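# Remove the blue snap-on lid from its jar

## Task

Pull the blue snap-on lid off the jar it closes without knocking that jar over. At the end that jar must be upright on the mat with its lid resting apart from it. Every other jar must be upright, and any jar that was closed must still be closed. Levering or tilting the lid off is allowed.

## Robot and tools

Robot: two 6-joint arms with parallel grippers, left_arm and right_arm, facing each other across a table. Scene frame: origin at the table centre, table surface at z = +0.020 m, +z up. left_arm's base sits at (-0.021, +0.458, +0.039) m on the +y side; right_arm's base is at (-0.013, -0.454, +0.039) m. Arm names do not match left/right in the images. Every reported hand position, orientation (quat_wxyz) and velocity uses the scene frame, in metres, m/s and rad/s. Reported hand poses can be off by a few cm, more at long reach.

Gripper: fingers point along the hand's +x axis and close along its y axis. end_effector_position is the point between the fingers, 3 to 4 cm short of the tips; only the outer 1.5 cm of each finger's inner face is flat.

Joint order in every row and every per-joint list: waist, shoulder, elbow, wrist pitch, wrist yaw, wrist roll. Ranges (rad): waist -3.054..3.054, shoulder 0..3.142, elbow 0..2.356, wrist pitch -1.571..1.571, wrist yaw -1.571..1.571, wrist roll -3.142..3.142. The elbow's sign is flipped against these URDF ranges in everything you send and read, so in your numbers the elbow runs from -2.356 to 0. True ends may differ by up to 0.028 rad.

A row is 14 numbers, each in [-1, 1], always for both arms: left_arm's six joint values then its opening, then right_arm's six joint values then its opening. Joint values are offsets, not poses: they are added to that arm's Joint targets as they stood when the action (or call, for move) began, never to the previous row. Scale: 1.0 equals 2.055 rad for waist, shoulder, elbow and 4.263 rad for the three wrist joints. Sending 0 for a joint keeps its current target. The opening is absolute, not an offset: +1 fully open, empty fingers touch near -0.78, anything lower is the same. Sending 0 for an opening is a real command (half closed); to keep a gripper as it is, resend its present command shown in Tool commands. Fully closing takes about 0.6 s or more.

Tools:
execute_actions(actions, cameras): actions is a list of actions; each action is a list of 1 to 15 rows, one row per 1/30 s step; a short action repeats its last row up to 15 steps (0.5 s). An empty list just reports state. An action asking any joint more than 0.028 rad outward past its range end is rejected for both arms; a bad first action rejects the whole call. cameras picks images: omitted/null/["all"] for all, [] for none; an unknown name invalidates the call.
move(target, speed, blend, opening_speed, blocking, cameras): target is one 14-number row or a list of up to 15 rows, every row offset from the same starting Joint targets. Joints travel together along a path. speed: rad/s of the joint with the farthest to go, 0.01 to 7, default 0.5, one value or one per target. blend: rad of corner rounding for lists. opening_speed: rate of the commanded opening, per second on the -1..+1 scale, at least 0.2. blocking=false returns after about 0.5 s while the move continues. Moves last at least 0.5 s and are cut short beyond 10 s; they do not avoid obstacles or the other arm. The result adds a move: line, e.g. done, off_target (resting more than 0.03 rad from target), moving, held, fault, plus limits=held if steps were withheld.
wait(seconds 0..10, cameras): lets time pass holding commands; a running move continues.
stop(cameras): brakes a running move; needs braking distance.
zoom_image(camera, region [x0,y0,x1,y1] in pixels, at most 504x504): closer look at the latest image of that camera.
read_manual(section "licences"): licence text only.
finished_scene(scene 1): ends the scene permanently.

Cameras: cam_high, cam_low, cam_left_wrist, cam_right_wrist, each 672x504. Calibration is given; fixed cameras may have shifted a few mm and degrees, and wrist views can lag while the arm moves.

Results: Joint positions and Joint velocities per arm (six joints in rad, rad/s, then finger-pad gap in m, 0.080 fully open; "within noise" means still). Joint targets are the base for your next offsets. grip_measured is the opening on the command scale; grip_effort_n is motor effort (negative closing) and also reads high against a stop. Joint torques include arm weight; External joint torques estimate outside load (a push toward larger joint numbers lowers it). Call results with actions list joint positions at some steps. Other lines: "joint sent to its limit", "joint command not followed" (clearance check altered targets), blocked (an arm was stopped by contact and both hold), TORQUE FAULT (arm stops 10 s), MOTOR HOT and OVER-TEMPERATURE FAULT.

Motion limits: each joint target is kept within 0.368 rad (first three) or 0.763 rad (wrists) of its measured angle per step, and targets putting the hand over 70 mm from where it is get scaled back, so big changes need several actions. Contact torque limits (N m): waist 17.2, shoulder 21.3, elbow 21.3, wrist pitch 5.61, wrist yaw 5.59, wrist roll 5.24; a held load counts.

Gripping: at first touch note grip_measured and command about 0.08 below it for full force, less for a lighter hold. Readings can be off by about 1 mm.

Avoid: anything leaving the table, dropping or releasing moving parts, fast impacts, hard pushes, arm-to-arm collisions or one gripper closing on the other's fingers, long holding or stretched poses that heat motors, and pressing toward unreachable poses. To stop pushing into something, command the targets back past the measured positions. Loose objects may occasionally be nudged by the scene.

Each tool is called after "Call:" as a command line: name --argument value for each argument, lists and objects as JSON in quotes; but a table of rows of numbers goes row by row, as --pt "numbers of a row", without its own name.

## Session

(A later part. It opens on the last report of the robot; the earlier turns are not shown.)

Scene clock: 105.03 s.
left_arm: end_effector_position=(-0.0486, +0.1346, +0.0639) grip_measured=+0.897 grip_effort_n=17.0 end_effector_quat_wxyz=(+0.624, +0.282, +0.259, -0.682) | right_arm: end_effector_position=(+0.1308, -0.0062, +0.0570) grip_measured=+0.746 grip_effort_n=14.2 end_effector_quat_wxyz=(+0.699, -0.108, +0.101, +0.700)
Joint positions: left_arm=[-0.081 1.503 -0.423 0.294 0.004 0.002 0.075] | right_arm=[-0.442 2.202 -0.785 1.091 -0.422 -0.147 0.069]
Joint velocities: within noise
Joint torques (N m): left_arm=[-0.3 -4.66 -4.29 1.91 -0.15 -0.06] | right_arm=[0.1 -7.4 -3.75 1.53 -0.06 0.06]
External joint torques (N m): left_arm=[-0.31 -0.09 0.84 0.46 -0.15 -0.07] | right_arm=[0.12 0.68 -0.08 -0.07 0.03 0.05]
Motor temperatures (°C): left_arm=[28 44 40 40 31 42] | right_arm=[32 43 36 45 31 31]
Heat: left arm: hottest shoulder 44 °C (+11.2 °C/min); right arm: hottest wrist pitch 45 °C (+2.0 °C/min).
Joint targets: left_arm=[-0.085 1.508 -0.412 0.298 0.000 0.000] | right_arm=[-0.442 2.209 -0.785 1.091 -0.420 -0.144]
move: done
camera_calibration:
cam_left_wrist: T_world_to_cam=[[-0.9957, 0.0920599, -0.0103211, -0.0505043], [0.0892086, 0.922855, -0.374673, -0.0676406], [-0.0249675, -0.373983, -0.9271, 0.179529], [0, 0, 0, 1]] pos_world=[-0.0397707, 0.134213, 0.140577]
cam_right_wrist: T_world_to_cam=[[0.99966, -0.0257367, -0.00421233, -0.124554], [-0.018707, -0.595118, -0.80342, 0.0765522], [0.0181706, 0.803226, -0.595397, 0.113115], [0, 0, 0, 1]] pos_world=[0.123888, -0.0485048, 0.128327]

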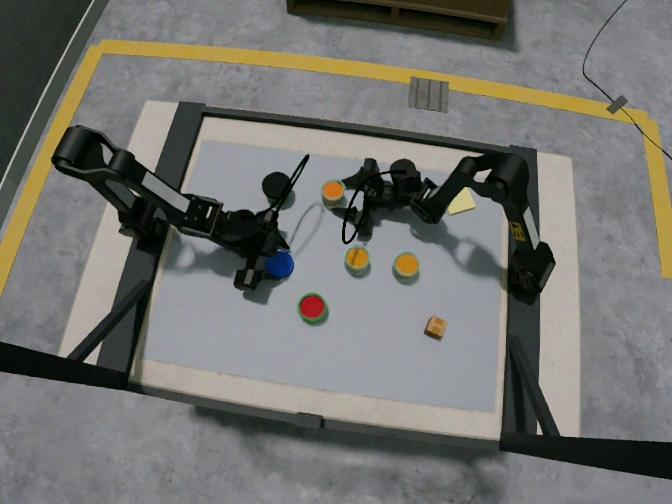

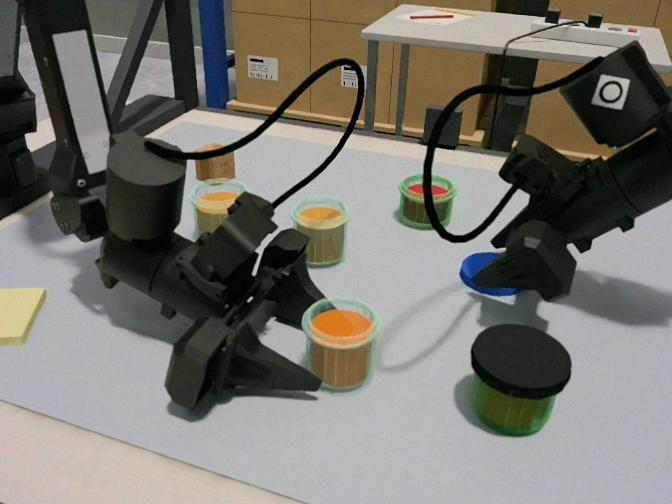

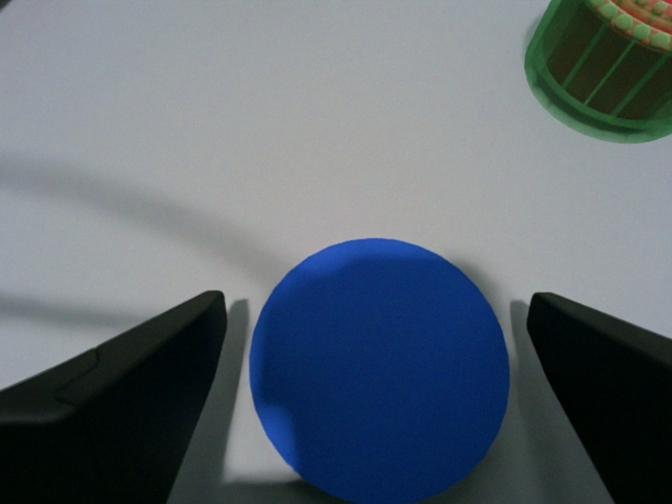

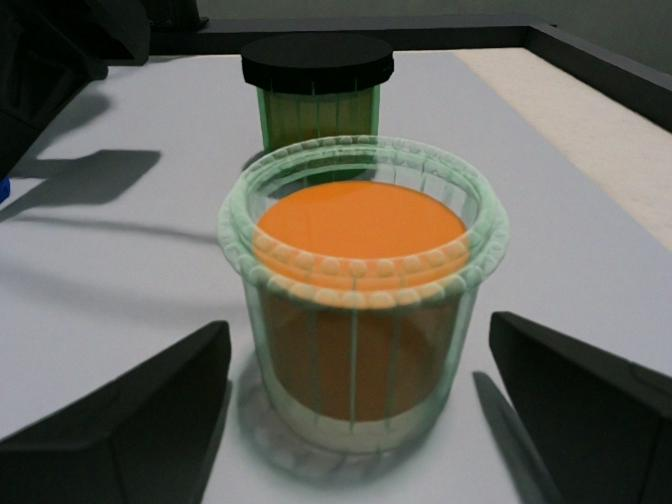

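Call:
move --target '[0, -0.1054, -0.0684, -0.0821, 0, 0, 0.9, -0.0511, -0.0835, 0.1338, 0.0162, -0.0232, -0.0101, 0.75]' --speed 0.4

Scene clock: 106.80 s.
left_arm: end_effector_position=(-0.0480, +0.1416, +0.1127) grip_measured=+0.897 grip_effort_n=17.0 end_effector_quat_wxyz=(+0.620, +0.291, +0.267, -0.678) | right_arm: end_effector_position=(+0.1281, -0.0783, +0.0606) grip_measured=+0.747 grip_effort_n=13.7 end_effector_quat_wxyz=(+0.697, -0.113, +0.118, +0.698)
Joint positions: left_arm=[-0.081 1.299 -0.537 -0.05 0.004 0.002 0.075] | right_arm=[-0.545 2.05 -0.515 1.155 -0.515 -0.185 0.069]
Joint velocities: within noise
Joint torques (N m): left_arm=[-0.33 -5.68 -8.95 1.48 -0.16 -0.06] | right_arm=[-0.31 -7.77 -2.62 1.81 -0.3 -0.09]
External joint torques (N m): left_arm=[-0.3 -1.65 -2.86 0.07 -0.16 -0.06] | right_arm=[-0.31 -1.26 0.46 0.24 -0.18 -0.09]
Motor temperatures (°C): left_arm=[28 44 40 40 31 42] | right_arm=[32 44 36 45 31 31]
Heat: left arm: hottest shoulder 44 °C (+11.0 °C/min); right arm: hottest wrist pitch 45 °C (+2.0 °C/min).
Joint targets: left_arm=[-0.085 1.291 -0.552 -0.052 0.000 0.000] | right_arm=[-0.547 2.037 -0.510 1.160 -0.519 -0.187]
move: done
camera_calibration:
cam_left_wrist: T_world_to_cam=[[-0.995679, 0.0923088, -0.0100714, -0.0501356], [0.0899976, 0.932623, -0.349449, -0.0600796], [-0.0228644, -0.348846, -0.936901, 0.225014], [0, 0, 0, 1]] pos_world=[-0.0393671, 0.139155, 0.189316]
cam_right_wrist: T_world_to_cam=[[0.999368, -0.0291401, -0.0203542, -0.122906], [-0.0340405, -0.619785, -0.784033, 0.0354171], [0.0102316, 0.78423, -0.620386, 0.174386], [0, 0, 0, 1]] pos_world=[0.12225, -0.118389, 0.133453]

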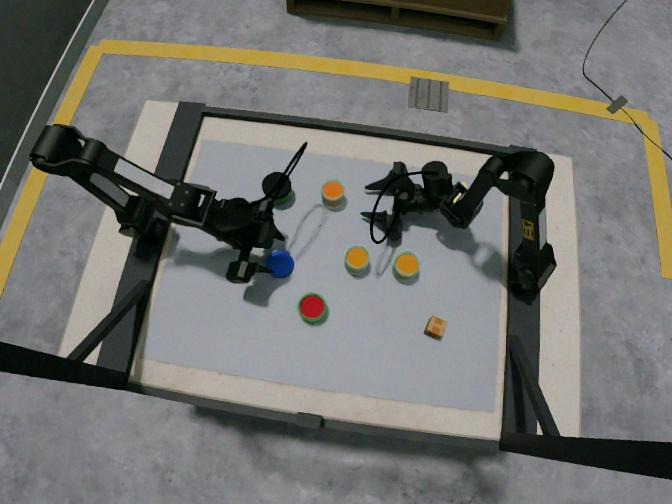

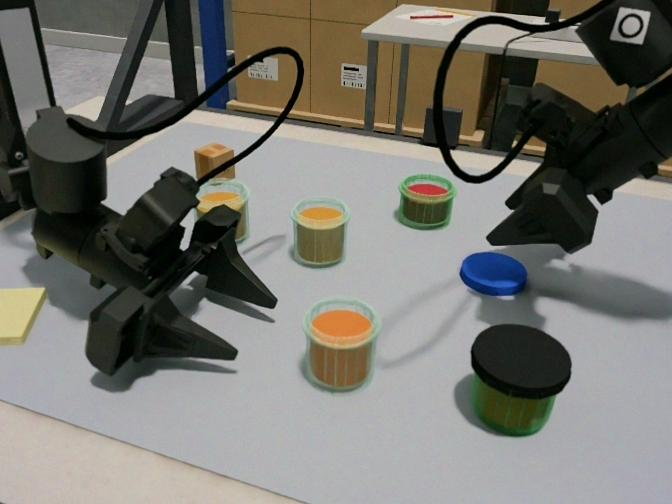

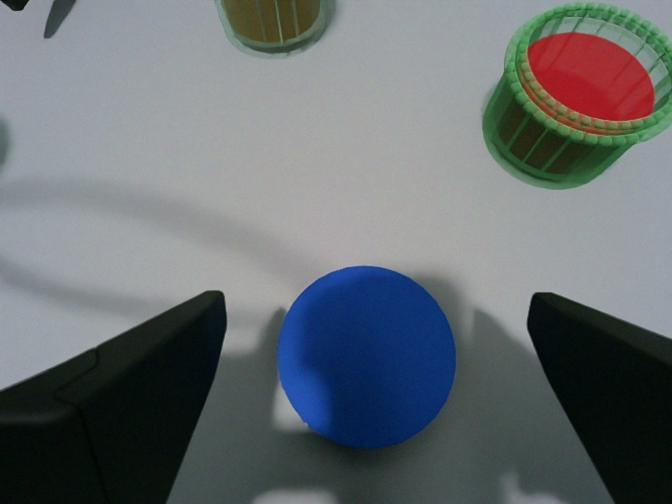

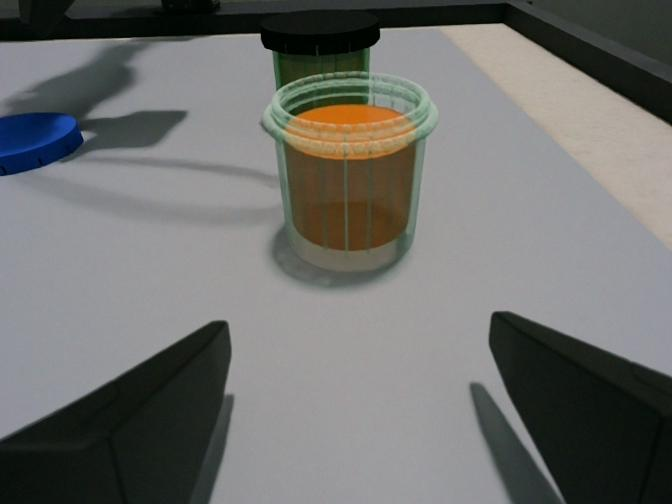

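Call:
finished_scene

The scene is finished: the task was done.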